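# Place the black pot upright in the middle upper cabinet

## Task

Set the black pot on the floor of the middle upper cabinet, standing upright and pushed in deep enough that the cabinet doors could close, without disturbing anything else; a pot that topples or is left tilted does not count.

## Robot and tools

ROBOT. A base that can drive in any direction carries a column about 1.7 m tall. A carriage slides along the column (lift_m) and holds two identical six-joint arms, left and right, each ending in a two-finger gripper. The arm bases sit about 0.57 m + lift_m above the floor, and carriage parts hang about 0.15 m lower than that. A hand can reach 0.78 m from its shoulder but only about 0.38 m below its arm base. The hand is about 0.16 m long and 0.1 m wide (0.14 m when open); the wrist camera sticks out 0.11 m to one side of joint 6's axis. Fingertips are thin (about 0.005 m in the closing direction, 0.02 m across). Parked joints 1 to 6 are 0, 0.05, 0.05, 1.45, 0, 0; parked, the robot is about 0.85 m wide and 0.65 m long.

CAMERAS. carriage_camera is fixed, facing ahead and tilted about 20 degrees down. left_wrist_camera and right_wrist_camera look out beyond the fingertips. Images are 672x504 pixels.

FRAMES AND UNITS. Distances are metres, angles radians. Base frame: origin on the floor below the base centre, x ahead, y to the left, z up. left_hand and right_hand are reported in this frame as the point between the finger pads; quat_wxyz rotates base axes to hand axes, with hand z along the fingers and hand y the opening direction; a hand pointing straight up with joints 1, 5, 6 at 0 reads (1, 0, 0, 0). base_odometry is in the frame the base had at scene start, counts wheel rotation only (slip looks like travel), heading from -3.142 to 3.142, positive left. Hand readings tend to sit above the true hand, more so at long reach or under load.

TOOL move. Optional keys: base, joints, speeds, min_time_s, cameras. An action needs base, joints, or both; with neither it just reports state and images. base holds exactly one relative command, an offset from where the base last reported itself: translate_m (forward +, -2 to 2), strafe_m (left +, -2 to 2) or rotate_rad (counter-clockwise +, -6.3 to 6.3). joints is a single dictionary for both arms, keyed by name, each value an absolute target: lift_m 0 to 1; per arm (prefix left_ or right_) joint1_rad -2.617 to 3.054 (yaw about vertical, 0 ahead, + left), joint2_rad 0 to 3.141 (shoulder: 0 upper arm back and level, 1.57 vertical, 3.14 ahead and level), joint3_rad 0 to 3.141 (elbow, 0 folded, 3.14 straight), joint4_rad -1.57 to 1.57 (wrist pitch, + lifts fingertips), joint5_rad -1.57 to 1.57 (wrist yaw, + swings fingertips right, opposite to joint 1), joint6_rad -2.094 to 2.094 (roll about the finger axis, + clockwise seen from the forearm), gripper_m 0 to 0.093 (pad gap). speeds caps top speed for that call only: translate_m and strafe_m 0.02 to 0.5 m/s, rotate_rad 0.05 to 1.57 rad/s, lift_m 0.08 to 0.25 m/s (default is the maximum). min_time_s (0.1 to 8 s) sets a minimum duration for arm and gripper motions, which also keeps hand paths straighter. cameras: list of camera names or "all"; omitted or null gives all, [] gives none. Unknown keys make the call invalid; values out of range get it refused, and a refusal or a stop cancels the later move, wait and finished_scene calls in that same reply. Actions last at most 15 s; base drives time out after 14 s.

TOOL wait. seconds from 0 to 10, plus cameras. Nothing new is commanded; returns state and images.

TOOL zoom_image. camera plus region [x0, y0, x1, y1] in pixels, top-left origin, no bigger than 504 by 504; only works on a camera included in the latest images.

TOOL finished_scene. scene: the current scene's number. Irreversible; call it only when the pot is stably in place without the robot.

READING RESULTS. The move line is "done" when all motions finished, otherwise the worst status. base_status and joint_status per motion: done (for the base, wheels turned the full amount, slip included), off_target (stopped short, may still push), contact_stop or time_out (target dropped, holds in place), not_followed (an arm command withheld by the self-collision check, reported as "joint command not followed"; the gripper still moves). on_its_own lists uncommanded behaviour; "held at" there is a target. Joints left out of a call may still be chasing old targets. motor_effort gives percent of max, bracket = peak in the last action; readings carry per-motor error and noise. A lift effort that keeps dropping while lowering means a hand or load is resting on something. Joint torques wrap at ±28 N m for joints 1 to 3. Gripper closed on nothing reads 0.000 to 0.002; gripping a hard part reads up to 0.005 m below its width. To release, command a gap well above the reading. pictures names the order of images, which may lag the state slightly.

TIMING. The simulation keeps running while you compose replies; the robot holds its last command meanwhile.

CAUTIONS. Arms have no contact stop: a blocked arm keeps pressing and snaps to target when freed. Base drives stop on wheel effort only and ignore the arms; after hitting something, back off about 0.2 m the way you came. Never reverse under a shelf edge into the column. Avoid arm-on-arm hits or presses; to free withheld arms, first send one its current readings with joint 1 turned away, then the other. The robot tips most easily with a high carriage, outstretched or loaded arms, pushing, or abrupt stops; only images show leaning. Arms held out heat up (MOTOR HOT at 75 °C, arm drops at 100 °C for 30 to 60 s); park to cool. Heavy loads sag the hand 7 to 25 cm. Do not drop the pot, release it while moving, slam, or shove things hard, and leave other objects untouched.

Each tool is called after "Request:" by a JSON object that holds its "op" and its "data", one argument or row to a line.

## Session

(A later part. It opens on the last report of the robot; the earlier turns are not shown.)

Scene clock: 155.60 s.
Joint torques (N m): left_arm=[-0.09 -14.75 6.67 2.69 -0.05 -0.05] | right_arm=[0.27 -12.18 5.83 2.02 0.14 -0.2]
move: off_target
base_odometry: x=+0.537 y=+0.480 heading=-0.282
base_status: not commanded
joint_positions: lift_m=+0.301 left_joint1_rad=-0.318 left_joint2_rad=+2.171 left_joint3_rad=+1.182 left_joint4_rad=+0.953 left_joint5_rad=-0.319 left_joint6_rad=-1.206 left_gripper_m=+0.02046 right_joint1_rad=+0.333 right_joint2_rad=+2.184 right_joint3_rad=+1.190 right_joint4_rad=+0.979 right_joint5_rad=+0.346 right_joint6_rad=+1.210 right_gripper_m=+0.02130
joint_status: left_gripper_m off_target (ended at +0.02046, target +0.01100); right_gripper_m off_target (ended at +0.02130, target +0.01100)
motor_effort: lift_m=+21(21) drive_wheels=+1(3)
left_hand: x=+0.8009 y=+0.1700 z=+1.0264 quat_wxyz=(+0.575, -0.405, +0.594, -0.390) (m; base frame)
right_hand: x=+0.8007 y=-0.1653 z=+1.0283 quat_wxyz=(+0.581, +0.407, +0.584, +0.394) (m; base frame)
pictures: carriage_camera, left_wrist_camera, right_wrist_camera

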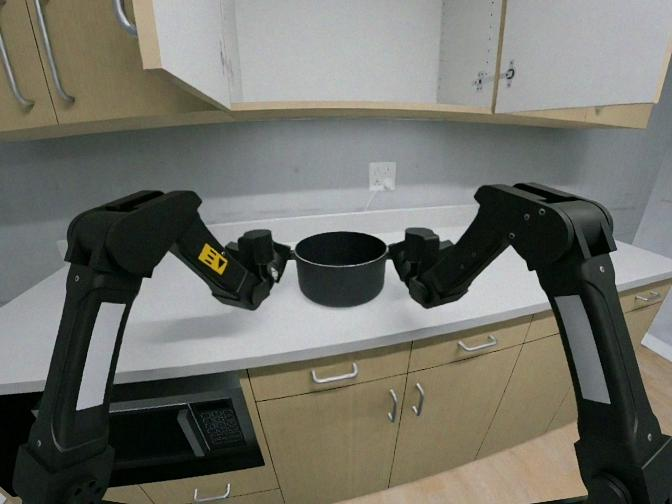

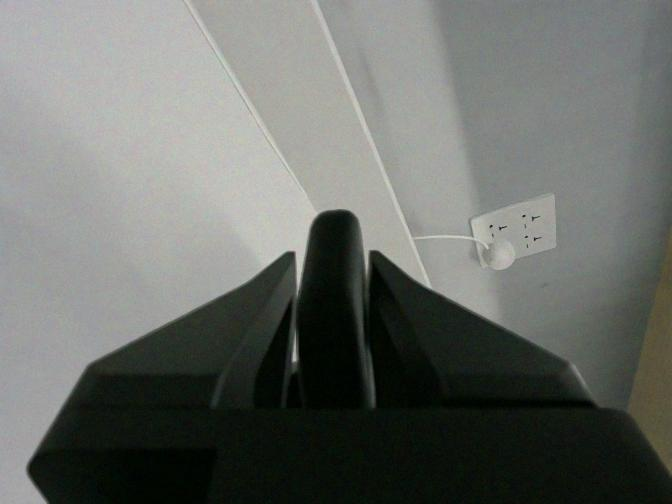

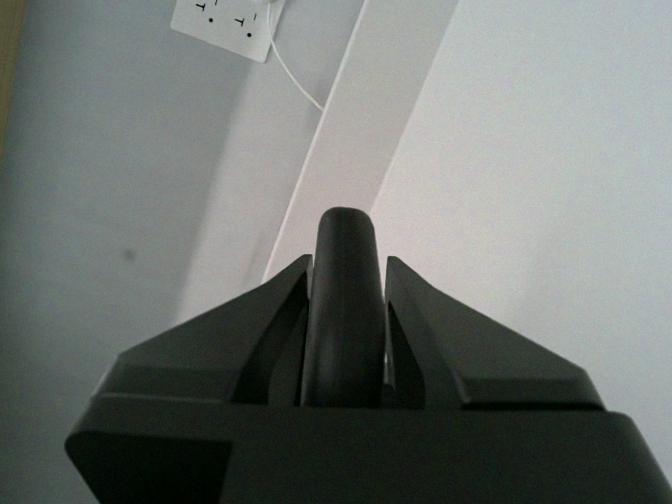

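Request:
{"op": "move", "data": {
  "joints": {"lift_m": 0.33},
  "speeds": {"lift_m": 0.08}
}}

Request:
{"op": "zoom_image", "data": {
  "camera": "carriage_camera",
  "region": [200, 180, 480, 340]
}}

Scene clock: 156.77 s.
Joint torques (N m): left_arm=[-0.08 -16.17 6.69 3.35 -0.05 -0.04] | right_arm=[0.2 -14.01 5.81 2.61 0.19 -0.38]
move: done
base_odometry: x=+0.537 y=+0.480 heading=-0.282
base_status: not commanded
joint_positions: lift_m=+0.330 left_joint1_rad=-0.318 left_joint2_rad=+2.185 left_joint3_rad=+1.182 left_joint4_rad=+0.897 left_joint5_rad=-0.319 left_joint6_rad=-1.206 left_gripper_m=+0.02030 right_joint1_rad=+0.333 right_joint2_rad=+2.202 right_joint3_rad=+1.190 right_joint4_rad=+0.928 right_joint5_rad=+0.346 right_joint6_rad=+1.225 right_gripper_m=+0.02129
joint_status: all done
motor_effort: lift_m=+25(29) drive_wheels=+2(7)
left_hand: x=+0.8003 y=+0.1702 z=+1.0334 quat_wxyz=(+0.559, -0.411, +0.618, -0.370) (m; base frame)
right_hand: x=+0.8006 y=-0.1653 z=+1.0344 quat_wxyz=(+0.563, +0.418, +0.604, +0.378) (m; base frame)
pictures: carriage_camera, left_wrist_camera, right_wrist_camera

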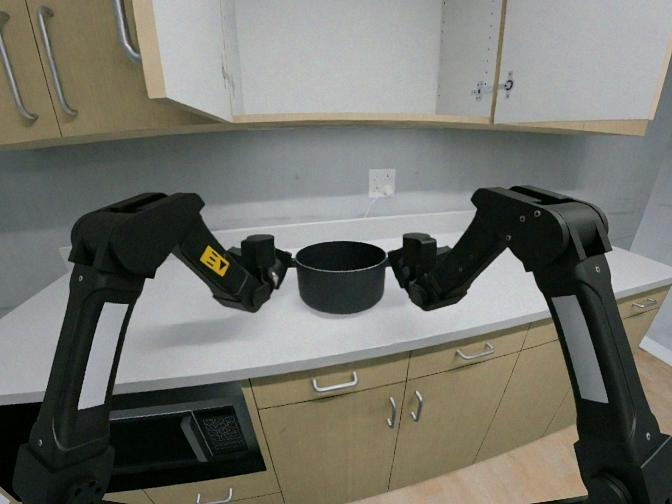

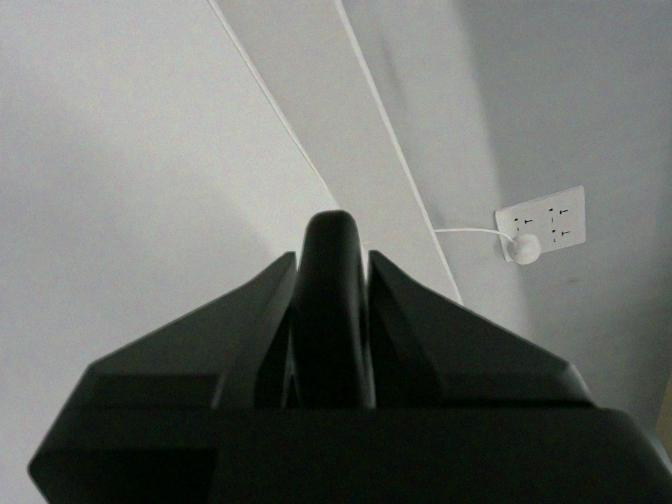

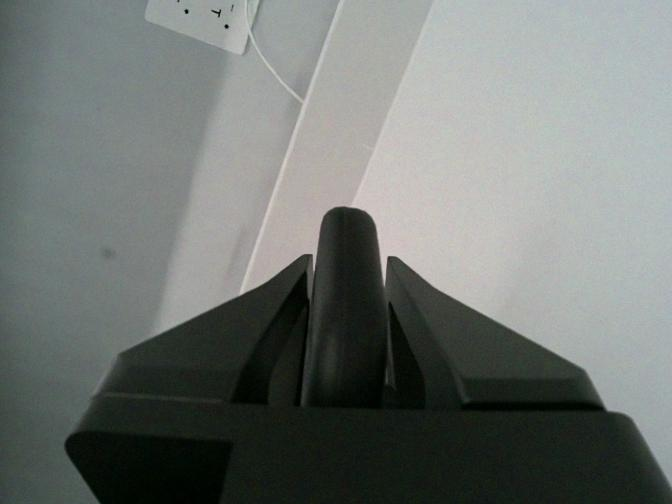

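Scaled by 1.800 from the camera's 672x504 image, which has a finer 960x720 frame.

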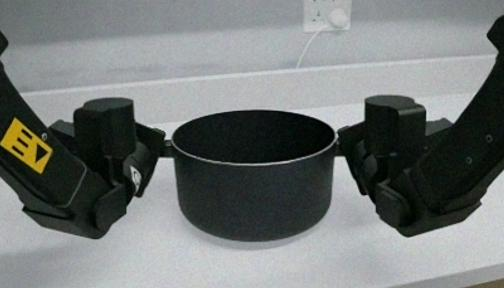

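Request:
{"op": "move", "data": {
  "joints": {"lift_m": 0.36},
  "speeds": {"lift_m": 0.08}
}}

Request:
{"op": "zoom_image", "data": {
  "camera": "carriage_camera",
  "region": [200, 180, 480, 340]
}}

Scene clock: 158.60 s.
Joint torques (N m): left_arm=[-0.09 -17.69 7.5 3.94 -0.07 -0.06] | right_arm=[0.23 -15.32 6.45 3.2 0.22 -0.55]
move: done
base_odometry: x=+0.537 y=+0.480 heading=-0.282
base_status: not commanded
joint_positions: lift_m=+0.360 left_joint1_rad=-0.318 left_joint2_rad=+2.199 left_joint3_rad=+1.172 left_joint4_rad=+0.844 left_joint5_rad=-0.319 left_joint6_rad=-1.206 left_gripper_m=+0.02012 right_joint1_rad=+0.333 right_joint2_rad=+2.215 right_joint3_rad=+1.180 right_joint4_rad=+0.876 right_joint5_rad=+0.345 right_joint6_rad=+1.242 right_gripper_m=+0.02129
joint_status: all done
motor_effort: lift_m=+25(29) drive_wheels=+1(6)
left_hand: x=+0.7966 y=+0.1715 z=+1.0386 quat_wxyz=(+0.541, -0.418, +0.642, -0.347) (m; base frame)
right_hand: x=+0.7975 y=-0.1663 z=+1.0410 quat_wxyz=(+0.544, +0.429, +0.625, +0.360) (m; base frame)
pictures: carriage_camera, left_wrist_camera, right_wrist_camera

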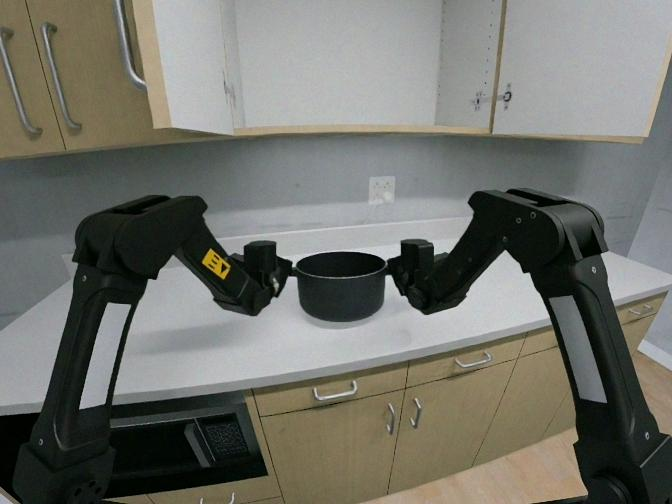

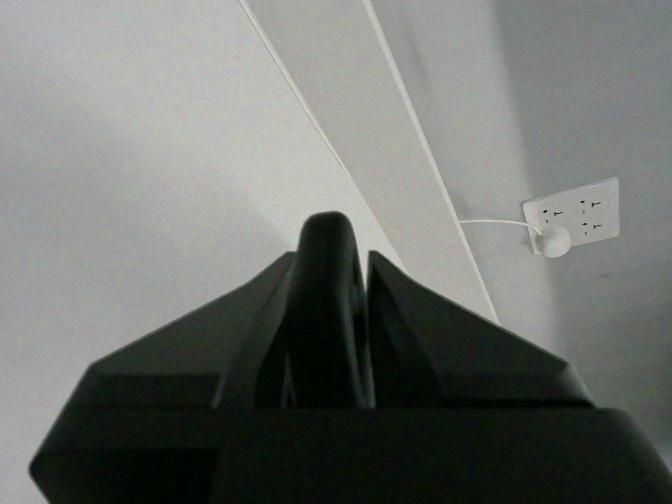

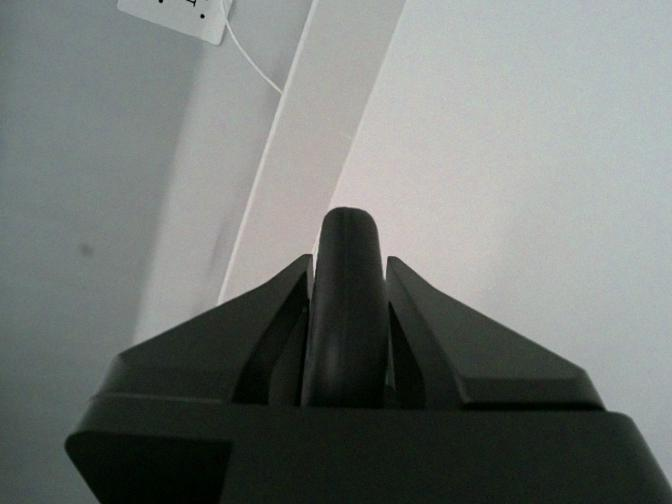

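Scaled by 1.800 from the camera's 672x504 image, which has a finer 960x720 frame.

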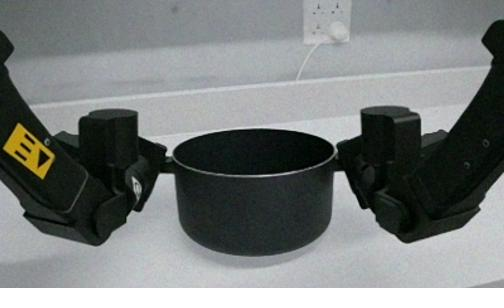

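Request:
{"op": "move", "data": {
  "joints": {"left_joint4_rad": 1.13, "right_joint4_rad": 1.13},
  "min_time_s": 1.5
}}

Request:
{"op": "zoom_image", "data": {
  "camera": "carriage_camera",
  "region": [200, 180, 480, 340]
}}

Scene clock: 162.53 s.
Joint torques (N m): left_arm=[-0.1 -17.72 7.5 4.5 -0.04 -0.16] | right_arm=[0.18 -15.45 6.42 3.62 0.15 -0.34]
move: off_target
base_odometry: x=+0.537 y=+0.480 heading=-0.282
base_status: not commanded
joint_positions: lift_m=+0.360 left_joint1_rad=-0.318 left_joint2_rad=+2.199 left_joint3_rad=+1.172 left_joint4_rad=+0.940 left_joint5_rad=-0.319 left_joint6_rad=-1.197 left_gripper_m=+0.02011 right_joint1_rad=+0.333 right_joint2_rad=+2.215 right_joint3_rad=+1.180 right_joint4_rad=+0.976 right_joint5_rad=+0.345 right_joint6_rad=+1.222 right_gripper_m=+0.02123
joint_status: left_joint4_rad off_target (ended at +0.940, target +1.130); right_joint4_rad off_target (ended at +0.976, target +1.130)
motor_effort: lift_m=+25(25) drive_wheels=+2(3)
left_hand: x=+0.7995 y=+0.1705 z=+1.0612 quat_wxyz=(+0.565, -0.407, +0.613, -0.373) (m; base frame)
right_hand: x=+0.8000 y=-0.1655 z=+1.0645 quat_wxyz=(+0.569, +0.415, +0.596, +0.385) (m; base frame)
pictures: carriage_camera, left_wrist_camera, right_wrist_camera

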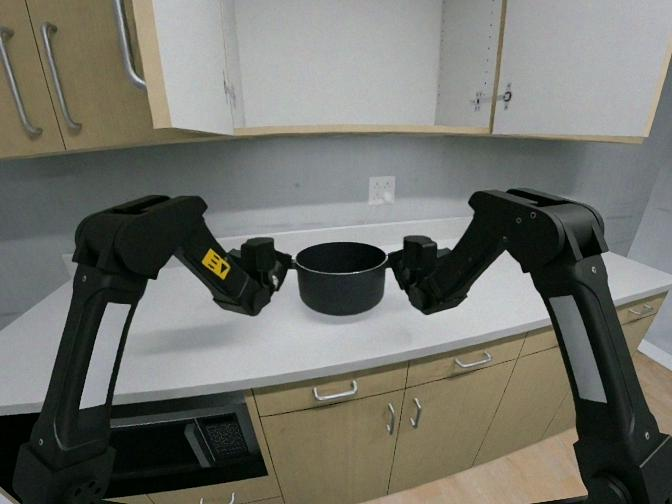

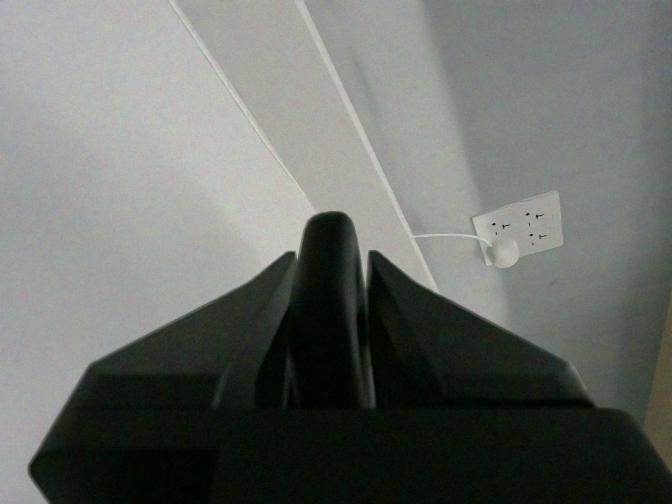

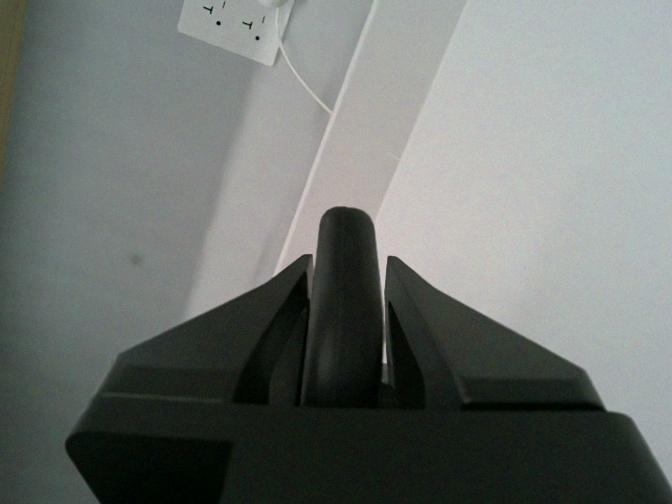

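Scaled by 1.800 from the camera's 672x504 image, which has a finer 960x720 frame.

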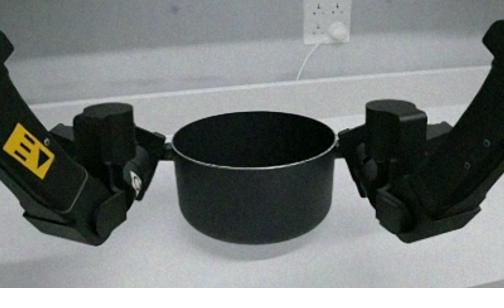

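Request:
{"op": "move", "data": {
  "joints": {"lift_m": 0.39, "left_joint4_rad": 1.17, "right_joint4_rad": 1.16},
  "speeds": {"lift_m": 0.08},
  "min_time_s": 0.5
}}

Request:
{"op": "zoom_image", "data": {
  "camera": "carriage_camera",
  "region": [200, 180, 480, 340]
}}

Scene clock: 164.30 s.
Joint torques (N m): left_arm=[-0.06 -18.45 7.9 4.47 -0.04 -0.24] | right_arm=[0.27 -16.24 6.93 3.46 0.16 -0.25]
move: off_target
base_odometry: x=+0.537 y=+0.480 heading=-0.282
base_status: not commanded
joint_positions: lift_m=+0.390 left_joint1_rad=-0.318 left_joint2_rad=+2.207 left_joint3_rad=+1.167 left_joint4_rad=+0.983 left_joint5_rad=-0.319 left_joint6_rad=-1.189 left_gripper_m=+0.02011 right_joint1_rad=+0.333 right_joint2_rad=+2.224 right_joint3_rad=+1.175 right_joint4_rad=+1.019 right_joint5_rad=+0.345 right_joint6_rad=+1.216 right_gripper_m=+0.02120
joint_status: left_joint4_rad off_target (ended at +0.983, target +1.170); right_joint4_rad off_target (ended at +1.019, target +1.160); the others done
motor_effort: lift_m=+25(29) drive_wheels=+2(6)
left_hand: x=+0.7995 y=+0.1705 z=+1.0952 quat_wxyz=(+0.573, -0.402, +0.605, -0.380) (m; base frame)
right_hand: x=+0.7996 y=-0.1656 z=+1.0978 quat_wxyz=(+0.577, +0.410, +0.588, +0.392) (m; base frame)
pictures: carriage_camera, left_wrist_camera, right_wrist_camera

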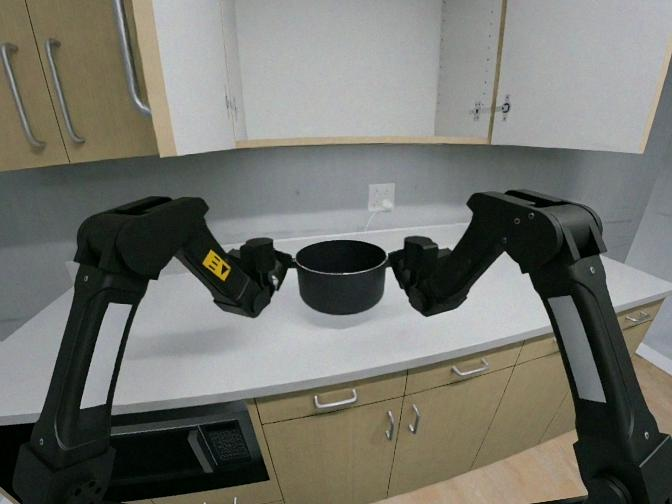

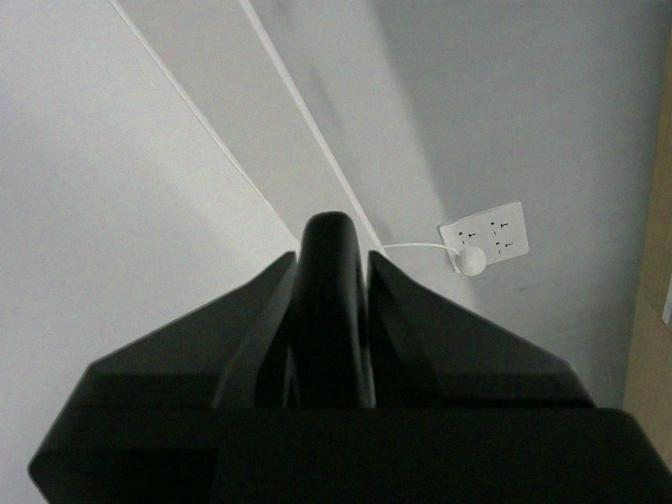

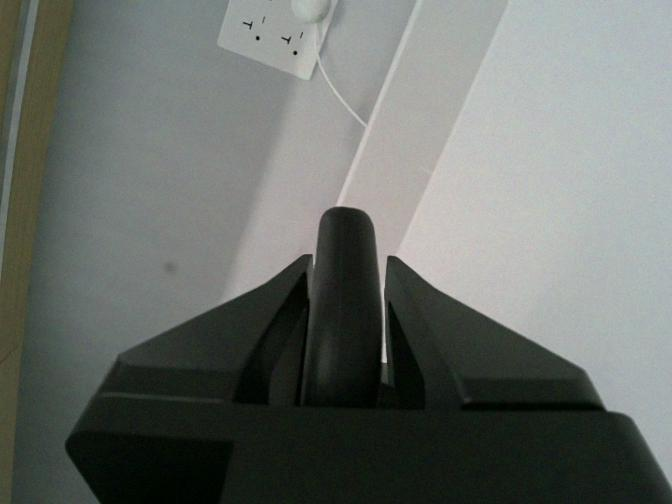

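Scaled by 1.800 from the camera's 672x504 image, which has a finer 960x720 frame.

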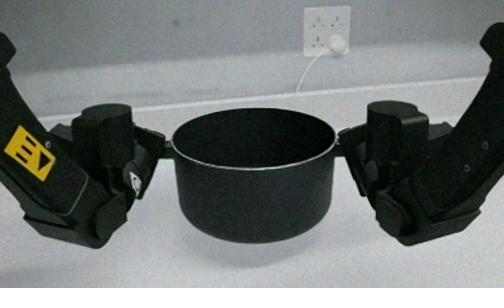

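Request:
{"op": "move", "data": {
  "base": {"translate_m": -0.62},
  "speeds": {"translate_m": 0.2}
}}

Request:
{"op": "move", "data": {
  "base": {"rotate_rad": 0.2825},
  "speeds": {"rotate_rad": 0.2}
}}

Scene clock: 170.07 s.
Joint torques (N m): left_arm=[-0.12 -18.47 7.94 4.48 -0.06 -0.24] | right_arm=[0.2 -16.18 6.84 3.49 0.17 -0.27]
move: done
base_odometry: x=-0.058 y=+0.652 heading=-0.282
base_status: done
joint_positions: lift_m=+0.390 left_joint1_rad=-0.318 left_joint2_rad=+2.207 left_joint3_rad=+1.167 left_joint4_rad=+0.983 left_joint5_rad=-0.318 left_joint6_rad=-1.189 left_gripper_m=+0.02011 right_joint1_rad=+0.333 right_joint2_rad=+2.224 right_joint3_rad=+1.175 right_joint4_rad=+1.019 right_joint5_rad=+0.345 right_joint6_rad=+1.215 right_gripper_m=+0.02118
joint_status: not commanded
motor_effort: lift_m=+25(25) drive_wheels=-4(12)
left_hand: x=+0.7995 y=+0.1704 z=+1.0952 quat_wxyz=(+0.573, -0.402, +0.605, -0.380) (m; base frame)
right_hand: x=+0.7996 y=-0.1656 z=+1.0979 quat_wxyz=(+0.577, +0.410, +0.588, +0.392) (m; base frame)
pictures: carriage_camera, left_wrist_camera, right_wrist_camera

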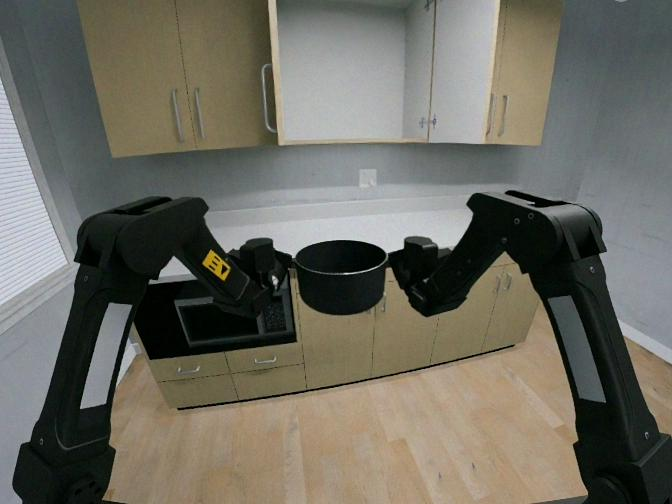

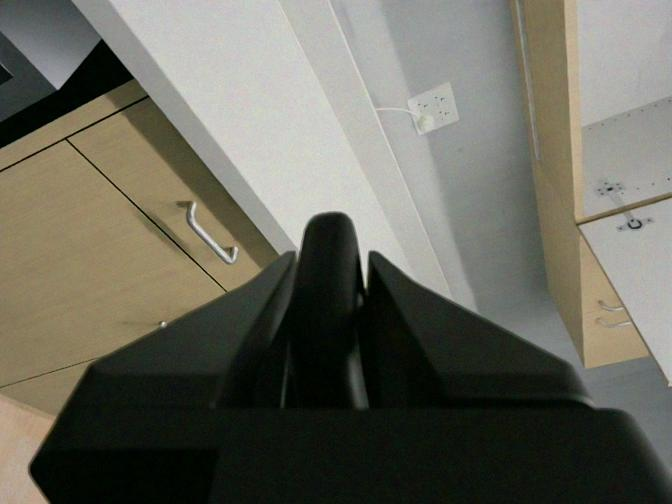

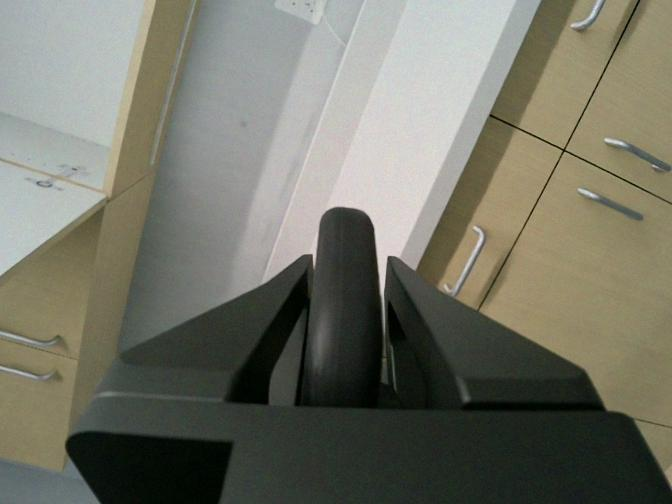

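Scene clock: 172.03 s.
Joint torques (N m): left_arm=[-0.62 -18.45 7.92 4.46 -0.04 -0.26] | right_arm=[0.27 -16.13 6.76 3.47 0.17 -0.26]
move: done
base_odometry: x=-0.059 y=+0.652 heading=+0.000
base_status: done
joint_positions: lift_m=+0.390 left_joint1_rad=-0.312 left_joint2_rad=+2.207 left_joint3_rad=+1.167 left_joint4_rad=+0.983 left_joint5_rad=-0.318 left_joint6_rad=-1.187 left_gripper_m=+0.02012 right_joint1_rad=+0.333 right_joint2_rad=+2.224 right_joint3_rad=+1.174 right_joint4_rad=+1.020 right_joint5_rad=+0.342 right_joint6_rad=+1.215 right_gripper_m=+0.02111
joint_status: not commanded
motor_effort: lift_m=+25(25) drive_wheels=-8(12)
left_hand: x=+0.8002 y=+0.1734 z=+1.0952 quat_wxyz=(+0.575, -0.402, +0.604, -0.378) (m; base frame)
right_hand: x=+0.7994 y=-0.1649 z=+1.0977 quat_wxyz=(+0.576, +0.409, +0.589, +0.393) (m; base frame)
pictures: carriage_camera, left_wrist_camera, right_wrist_camera

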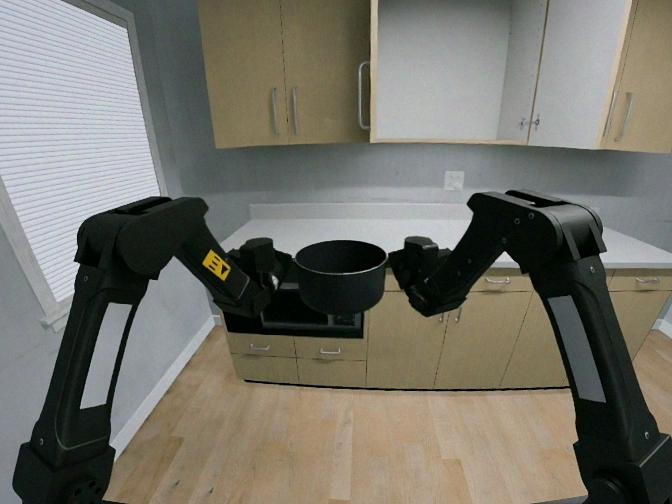

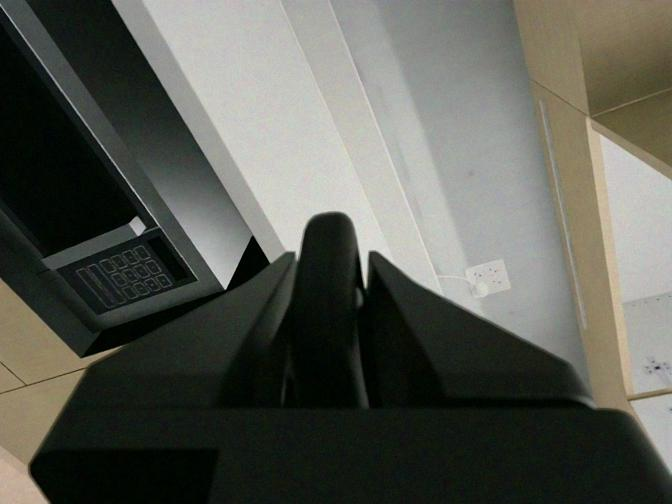

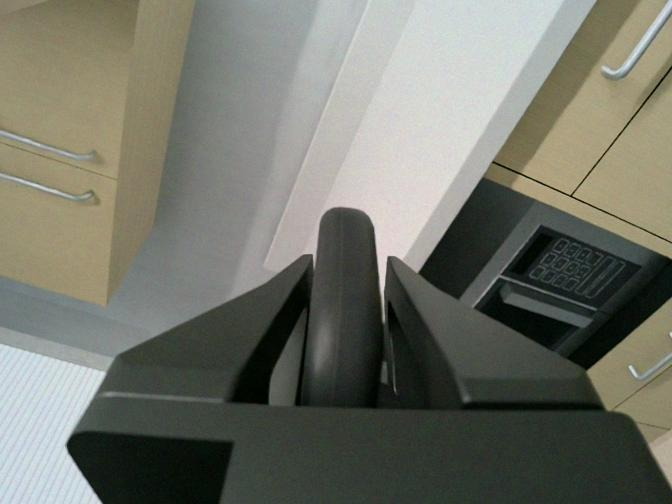

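Request:
{"op": "move", "data": {
  "base": {"strafe_m": -0.53},
  "speeds": {"strafe_m": 0.25},
  "cameras": ["carriage_camera"]
}}

Request:
{"op": "move", "data": {
  "joints": {"lift_m": 0.84},
  "speeds": {"lift_m": 0.2}
}}

Scene clock: 176.23 s.
Joint torques (N m): left_arm=[-0.59 -18.48 7.91 4.46 -0.08 -0.26] | right_arm=[0.14 -16.23 6.84 3.47 0.19 -0.26]
move: done
base_odometry: x=-0.058 y=+0.122 heading=+0.001
base_status: done
joint_positions: lift_m=+0.390 left_joint1_rad=-0.313 left_joint2_rad=+2.207 left_joint3_rad=+1.167 left_joint4_rad=+0.983 left_joint5_rad=-0.316 left_joint6_rad=-1.187 left_gripper_m=+0.02012 right_joint1_rad=+0.333 right_joint2_rad=+2.224 right_joint3_rad=+1.174 right_joint4_rad=+1.021 right_joint5_rad=+0.342 right_joint6_rad=+1.215 right_gripper_m=+0.02109
joint_status: not commanded
motor_effort: lift_m=+25(25) drive_wheels=-7(12)
left_hand: x=+0.8001 y=+0.1727 z=+1.0952 quat_wxyz=(+0.574, -0.402, +0.605, -0.378) (m; base frame)
right_hand: x=+0.7994 y=-0.1652 z=+1.0979 quat_wxyz=(+0.577, +0.409, +0.588, +0.393) (m; base frame)
pictures: carriage_camera

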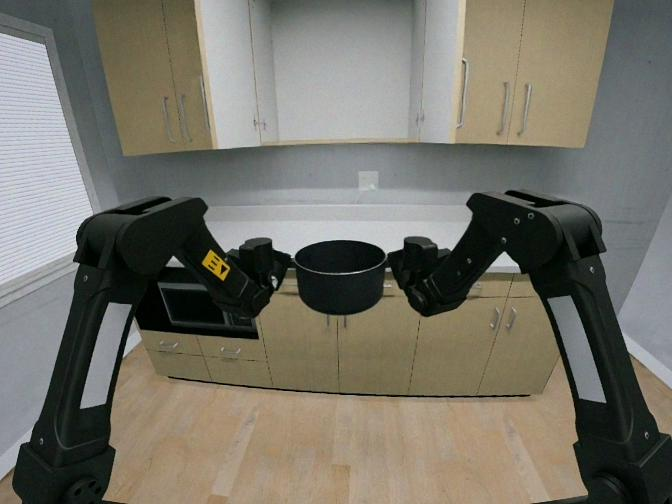

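Scene clock: 179.10 s.
Joint torques (N m): left_arm=[-0.51 -19.54 8.17 4.32 -0.06 -0.26] | right_arm=[0.21 -16.98 7.08 3.38 0.21 -0.26]
move: done
base_odometry: x=-0.058 y=+0.122 heading=+0.001
base_status: not commanded
joint_positions: lift_m=+0.840 left_joint1_rad=-0.313 left_joint2_rad=+2.217 left_joint3_rad=+1.163 left_joint4_rad=+0.995 left_joint5_rad=-0.316 left_joint6_rad=-1.187 left_gripper_m=+0.02012 right_joint1_rad=+0.333 right_joint2_rad=+2.232 right_joint3_rad=+1.170 right_joint4_rad=+1.031 right_joint5_rad=+0.342 right_joint6_rad=+1.215 right_gripper_m=+0.02109
joint_status: all done
motor_effort: lift_m=+24(30) drive_wheels=-7(8)
left_hand: x=+0.7997 y=+0.1728 z=+1.5410 quat_wxyz=(+0.574, -0.402, +0.605, -0.378) (m; base frame)
right_hand: x=+0.7989 y=-0.1653 z=+1.5437 quat_wxyz=(+0.576, +0.409, +0.589, +0.392) (m; base frame)
pictures: carriage_camera, left_wrist_camera, right_wrist_camera

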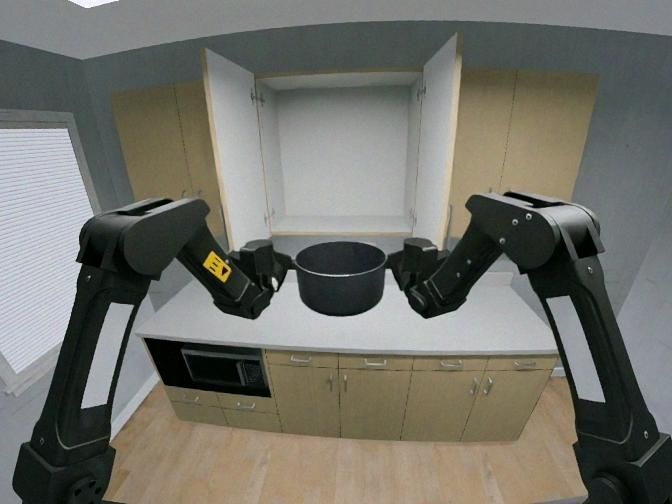

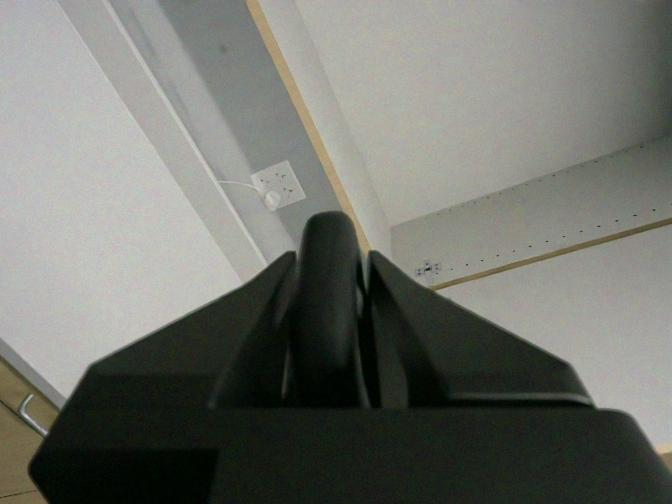

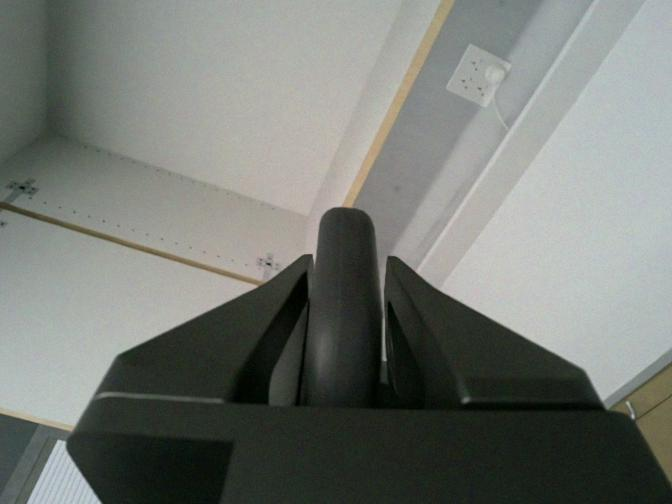

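Request:
{"op": "zoom_image", "data": {
  "camera": "carriage_camera",
  "region": [180, 20, 490, 270]
}}

Scaled by 1.626 from the camera's 672x504 image, which has a finer 960x720 frame.

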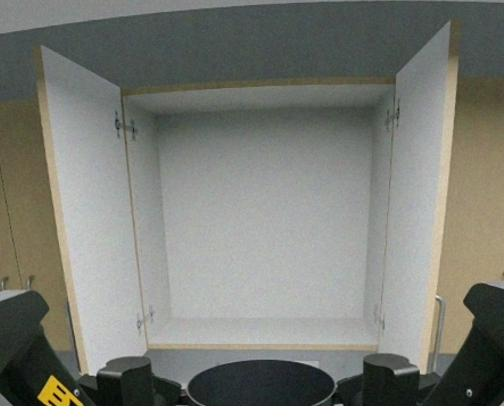

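Request:
{"op": "move", "data": {
  "base": {"rotate_rad": -0.092},
  "speeds": {"rotate_rad": 0.15},
  "cameras": []
}}

Request:
{"op": "move", "data": {
  "base": {"strafe_m": 0.108},
  "speeds": {"strafe_m": 0.15},
  "cameras": ["carriage_camera"]
}}

Request:
{"op": "zoom_image", "data": {
  "camera": "carriage_camera",
  "region": [180, 20, 490, 270]
}}

Scene clock: 193.37 s.
Joint torques (N m): left_arm=[-0.42 -19.45 8.16 4.33 -0.07 -0.26] | right_arm=[0.34 -17.06 7.08 3.36 0.17 -0.28]
move: done
base_odometry: x=-0.058 y=+0.122 heading=-0.091
base_status: done
joint_positions: lift_m=+0.840 left_joint1_rad=-0.314 left_joint2_rad=+2.217 left_joint3_rad=+1.163 left_joint4_rad=+0.995 left_joint5_rad=-0.316 left_joint6_rad=-1.187 left_gripper_m=+0.02011 right_joint1_rad=+0.332 right_joint2_rad=+2.232 right_joint3_rad=+1.170 right_joint4_rad=+1.031 right_joint5_rad=+0.343 right_joint6_rad=+1.215 right_gripper_m=+0.02107
joint_status: not commanded
motor_effort: lift_m=+25(25) drive_wheels=-5(8)
left_hand: x=+0.7995 y=+0.1722 z=+1.5410 quat_wxyz=(+0.574, -0.402, +0.605, -0.378) (m; base frame)
right_hand: x=+0.7990 y=-0.1661 z=+1.5437 quat_wxyz=(+0.576, +0.410, +0.589, +0.391) (m; base frame)
pictures: none
No camera images: "cameras" was empty.

Scene clock: 194.97 s.
Joint torques (N m): left_arm=[-0.55 -19.51 8.17 4.32 -0.07 -0.27] | right_arm=[0.09 -17.13 7.04 3.35 0.18 -0.26]
move: done
base_odometry: x=-0.048 y=+0.230 heading=-0.092
base_status: done
joint_positions: lift_m=+0.840 left_joint1_rad=-0.313 left_joint2_rad=+2.217 left_joint3_rad=+1.163 left_joint4_rad=+0.995 left_joint5_rad=-0.316 left_joint6_rad=-1.187 left_gripper_m=+0.02011 right_joint1_rad=+0.333 right_joint2_rad=+2.232 right_joint3_rad=+1.170 right_joint4_rad=+1.030 right_joint5_rad=+0.344 right_joint6_rad=+1.215 right_gripper_m=+0.02107
joint_status: not commanded
motor_effort: lift_m=+25(25) drive_wheels=-7(12)
left_hand: x=+0.7997 y=+0.1730 z=+1.5410 quat_wxyz=(+0.574, -0.402, +0.605, -0.378) (m; base frame)
right_hand: x=+0.7989 y=-0.1657 z=+1.5436 quat_wxyz=(+0.576, +0.410, +0.589, +0.391) (m; base frame)
pictures: carriage_camera

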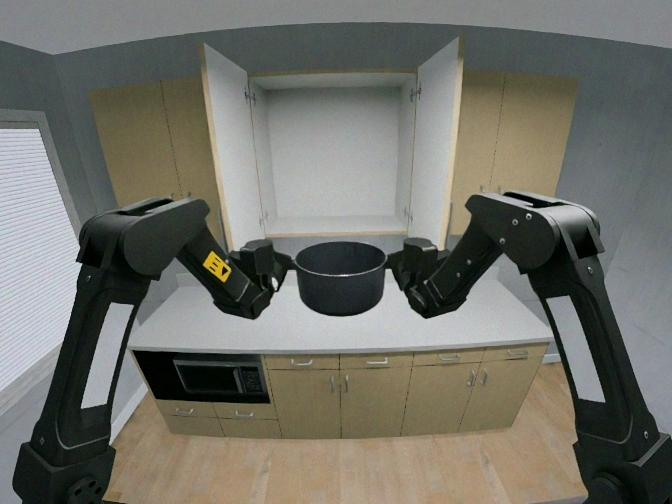

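Scaled by 1.626 from the camera's 672x504 image, which has a finer 960x720 frame.

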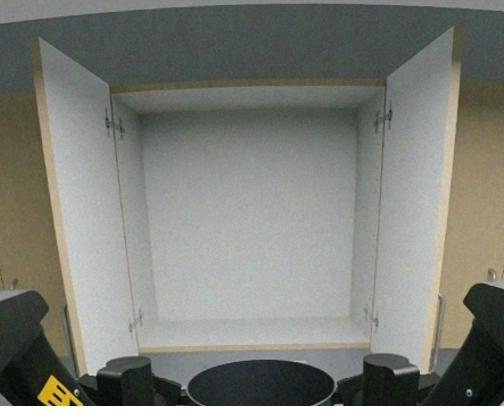

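Request:
{"op": "move", "data": {
  "base": {"translate_m": 0.22},
  "joints": {"lift_m": 0.89},
  "speeds": {"translate_m": 0.12, "lift_m": 0.1}
}}

Request:
{"op": "zoom_image", "data": {
  "camera": "carriage_camera",
  "region": [150, 20, 520, 320]
}}

Scene clock: 204.53 s.
Joint torques (N m): left_arm=[-0.62 -19.54 8.43 4.32 -0.08 -0.26] | right_arm=[0.2 -17.14 7.25 3.37 0.17 -0.26]
move: done
base_odometry: x=+0.171 y=+0.210 heading=-0.091
base_status: done
joint_positions: lift_m=+0.890 left_joint1_rad=-0.313 left_joint2_rad=+2.218 left_joint3_rad=+1.161 left_joint4_rad=+0.995 left_joint5_rad=-0.316 left_joint6_rad=-1.187 left_gripper_m=+0.02011 right_joint1_rad=+0.333 right_joint2_rad=+2.232 right_joint3_rad=+1.169 right_joint4_rad=+1.029 right_joint5_rad=+0.344 right_joint6_rad=+1.216 right_gripper_m=+0.02107
joint_status: all done
motor_effort: lift_m=+24(29) drive_wheels=+1(11)
left_hand: x=+0.7994 y=+0.1731 z=+1.5896 quat_wxyz=(+0.573, -0.402, +0.606, -0.377) (m; base frame)
right_hand: x=+0.7986 y=-0.1658 z=+1.5926 quat_wxyz=(+0.575, +0.410, +0.590, +0.391) (m; base frame)
pictures: carriage_camera, left_wrist_camera, right_wrist_camera

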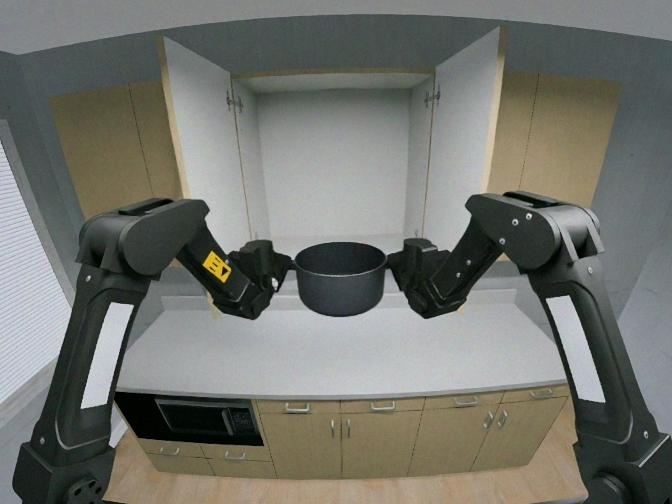

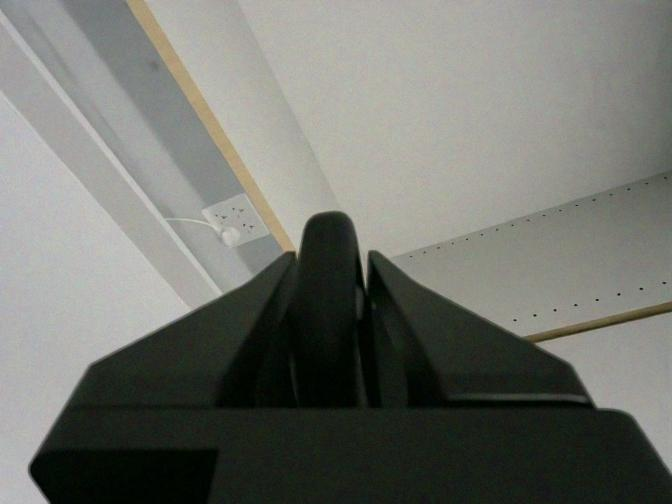

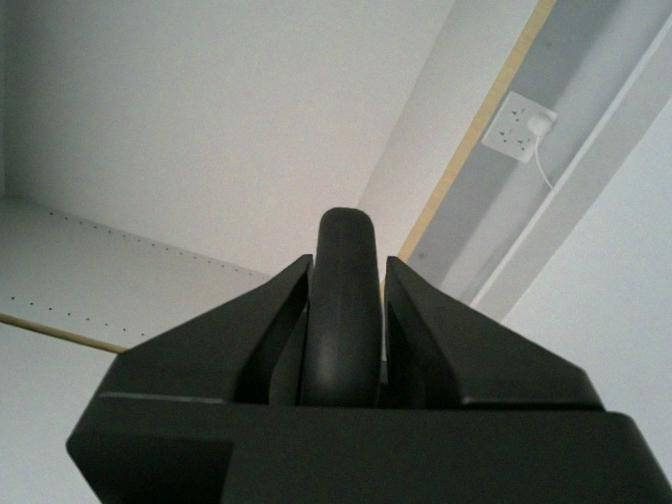

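Scaled by 1.362 from the camera's 672x504 image, which has a finer 960x720 frame.

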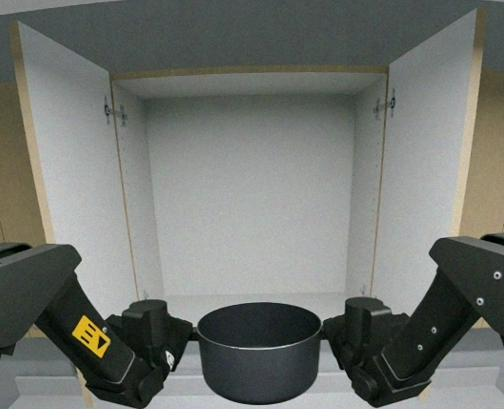

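Request:
{"op": "zoom_image", "data": {
  "camera": "carriage_camera",
  "region": [440, 170, 672, 504]
}}

Scaled by 1.509 from the camera's 672x504 image, which has a finer 960x720 frame.

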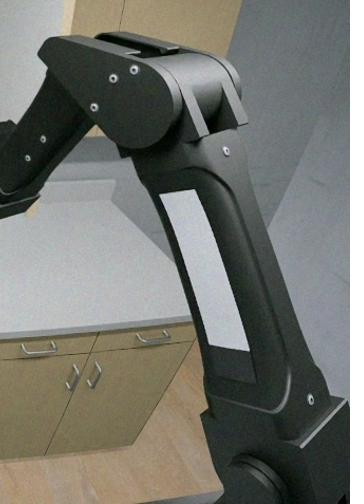

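Request:
{"op": "move", "data": {
  "base": {"strafe_m": -0.014},
  "joints": {"lift_m": 0.92},
  "speeds": {"strafe_m": 0.05, "lift_m": 0.1},
  "cameras": []
}}

Request:
{"op": "move", "data": {
  "base": {"translate_m": 0.22},
  "speeds": {"translate_m": 0.1},
  "cameras": ["carriage_camera", "left_wrist_camera"]
}}

Request:
{"op": "zoom_image", "data": {
  "camera": "carriage_camera",
  "region": [150, 20, 520, 340]
}}

Scene clock: 212.00 s.
Joint torques (N m): left_arm=[-0.53 -19.62 8.47 4.32 -0.06 -0.26] | right_arm=[0.28 -17.2 7.23 3.36 0.19 -0.27]
move: done
MOTOR HOT: joint 4 (wrist pitch) of the left arm reports 77 °C; the controller stops that arm at 100 °C. To cool a motor, set the load down, stop pushing, or move to a pose that needs little force.
base_odometry: x=+0.170 y=+0.196 heading=-0.091
base_status: done
joint_positions: lift_m=+0.920 left_joint1_rad=-0.313 left_joint2_rad=+2.218 left_joint3_rad=+1.161 left_joint4_rad=+0.995 left_joint5_rad=-0.316 left_joint6_rad=-1.187 left_gripper_m=+0.02011 right_joint1_rad=+0.332 right_joint2_rad=+2.233 right_joint3_rad=+1.169 right_joint4_rad=+1.029 right_joint5_rad=+0.344 right_joint6_rad=+1.216 right_gripper_m=+0.02107
joint_status: all done
motor_effort: lift_m=+24(30) drive_wheels=-5(7)
left_hand: x=+0.7993 y=+0.1726 z=+1.6194 quat_wxyz=(+0.573, -0.402, +0.607, -0.377) (m; base frame)
right_hand: x=+0.7987 y=-0.1659 z=+1.6219 quat_wxyz=(+0.575, +0.411, +0.590, +0.390) (m; base frame)
pictures: none
No camera images: "cameras" was empty.

Scene clock: 215.00 s.
Joint torques (N m): left_arm=[-0.5 -19.62 8.36 4.34 -0.08 -0.25] | right_arm=[0.27 -17.25 7.16 3.39 0.17 -0.27]
move: done
MOTOR HOT: still on. Joint 4 (wrist pitch) of the left arm reports 79 °C.
base_odometry: x=+0.389 y=+0.176 heading=-0.091
base_status: done
joint_positions: lift_m=+0.920 left_joint1_rad=-0.313 left_joint2_rad=+2.218 left_joint3_rad=+1.161 left_joint4_rad=+0.993 left_joint5_rad=-0.316 left_joint6_rad=-1.187 left_gripper_m=+0.02011 right_joint1_rad=+0.332 right_joint2_rad=+2.233 right_joint3_rad=+1.169 right_joint4_rad=+1.029 right_joint5_rad=+0.343 right_joint6_rad=+1.216 right_gripper_m=+0.02107
joint_status: not commanded
motor_effort: lift_m=+24(24) drive_wheels=+1(9)
left_hand: x=+0.7993 y=+0.1726 z=+1.6191 quat_wxyz=(+0.572, -0.402, +0.607, -0.377) (m; base frame)
right_hand: x=+0.7987 y=-0.1659 z=+1.6218 quat_wxyz=(+0.575, +0.410, +0.590, +0.390) (m; base frame)
pictures: carriage_camera, left_wrist_camera

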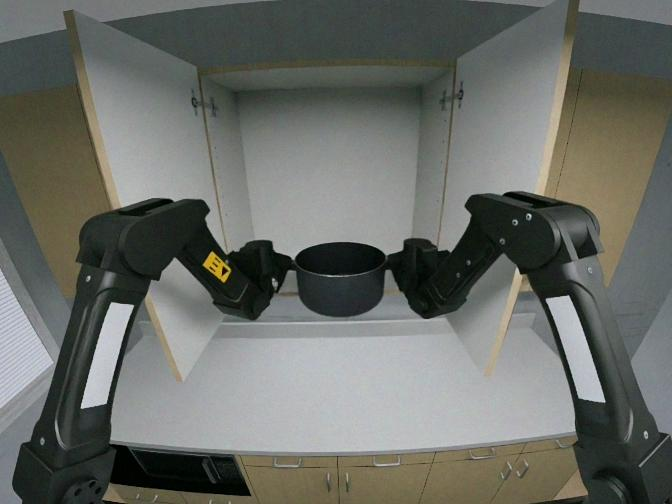

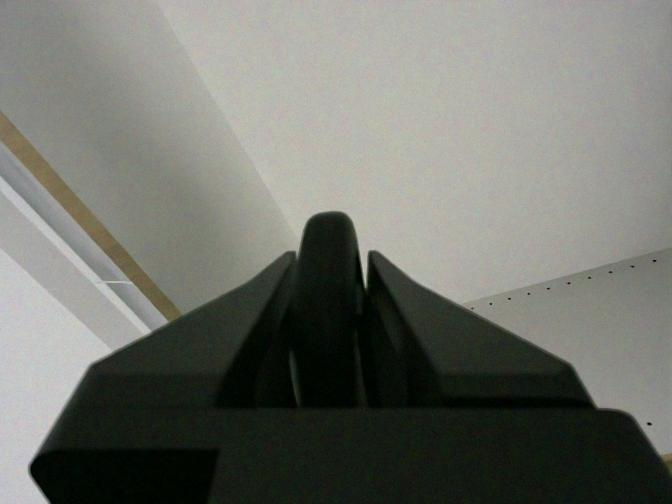

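Scaled by 1.362 from the camera's 672x504 image, which has a finer 960x720 frame.

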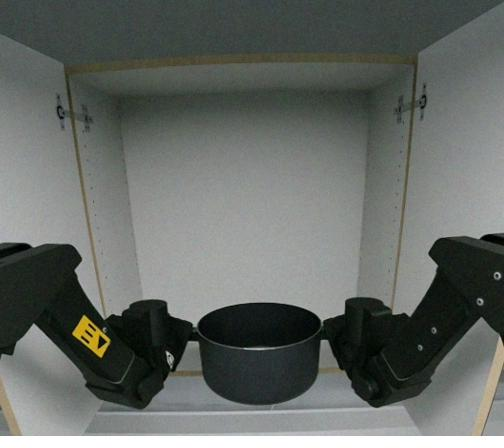

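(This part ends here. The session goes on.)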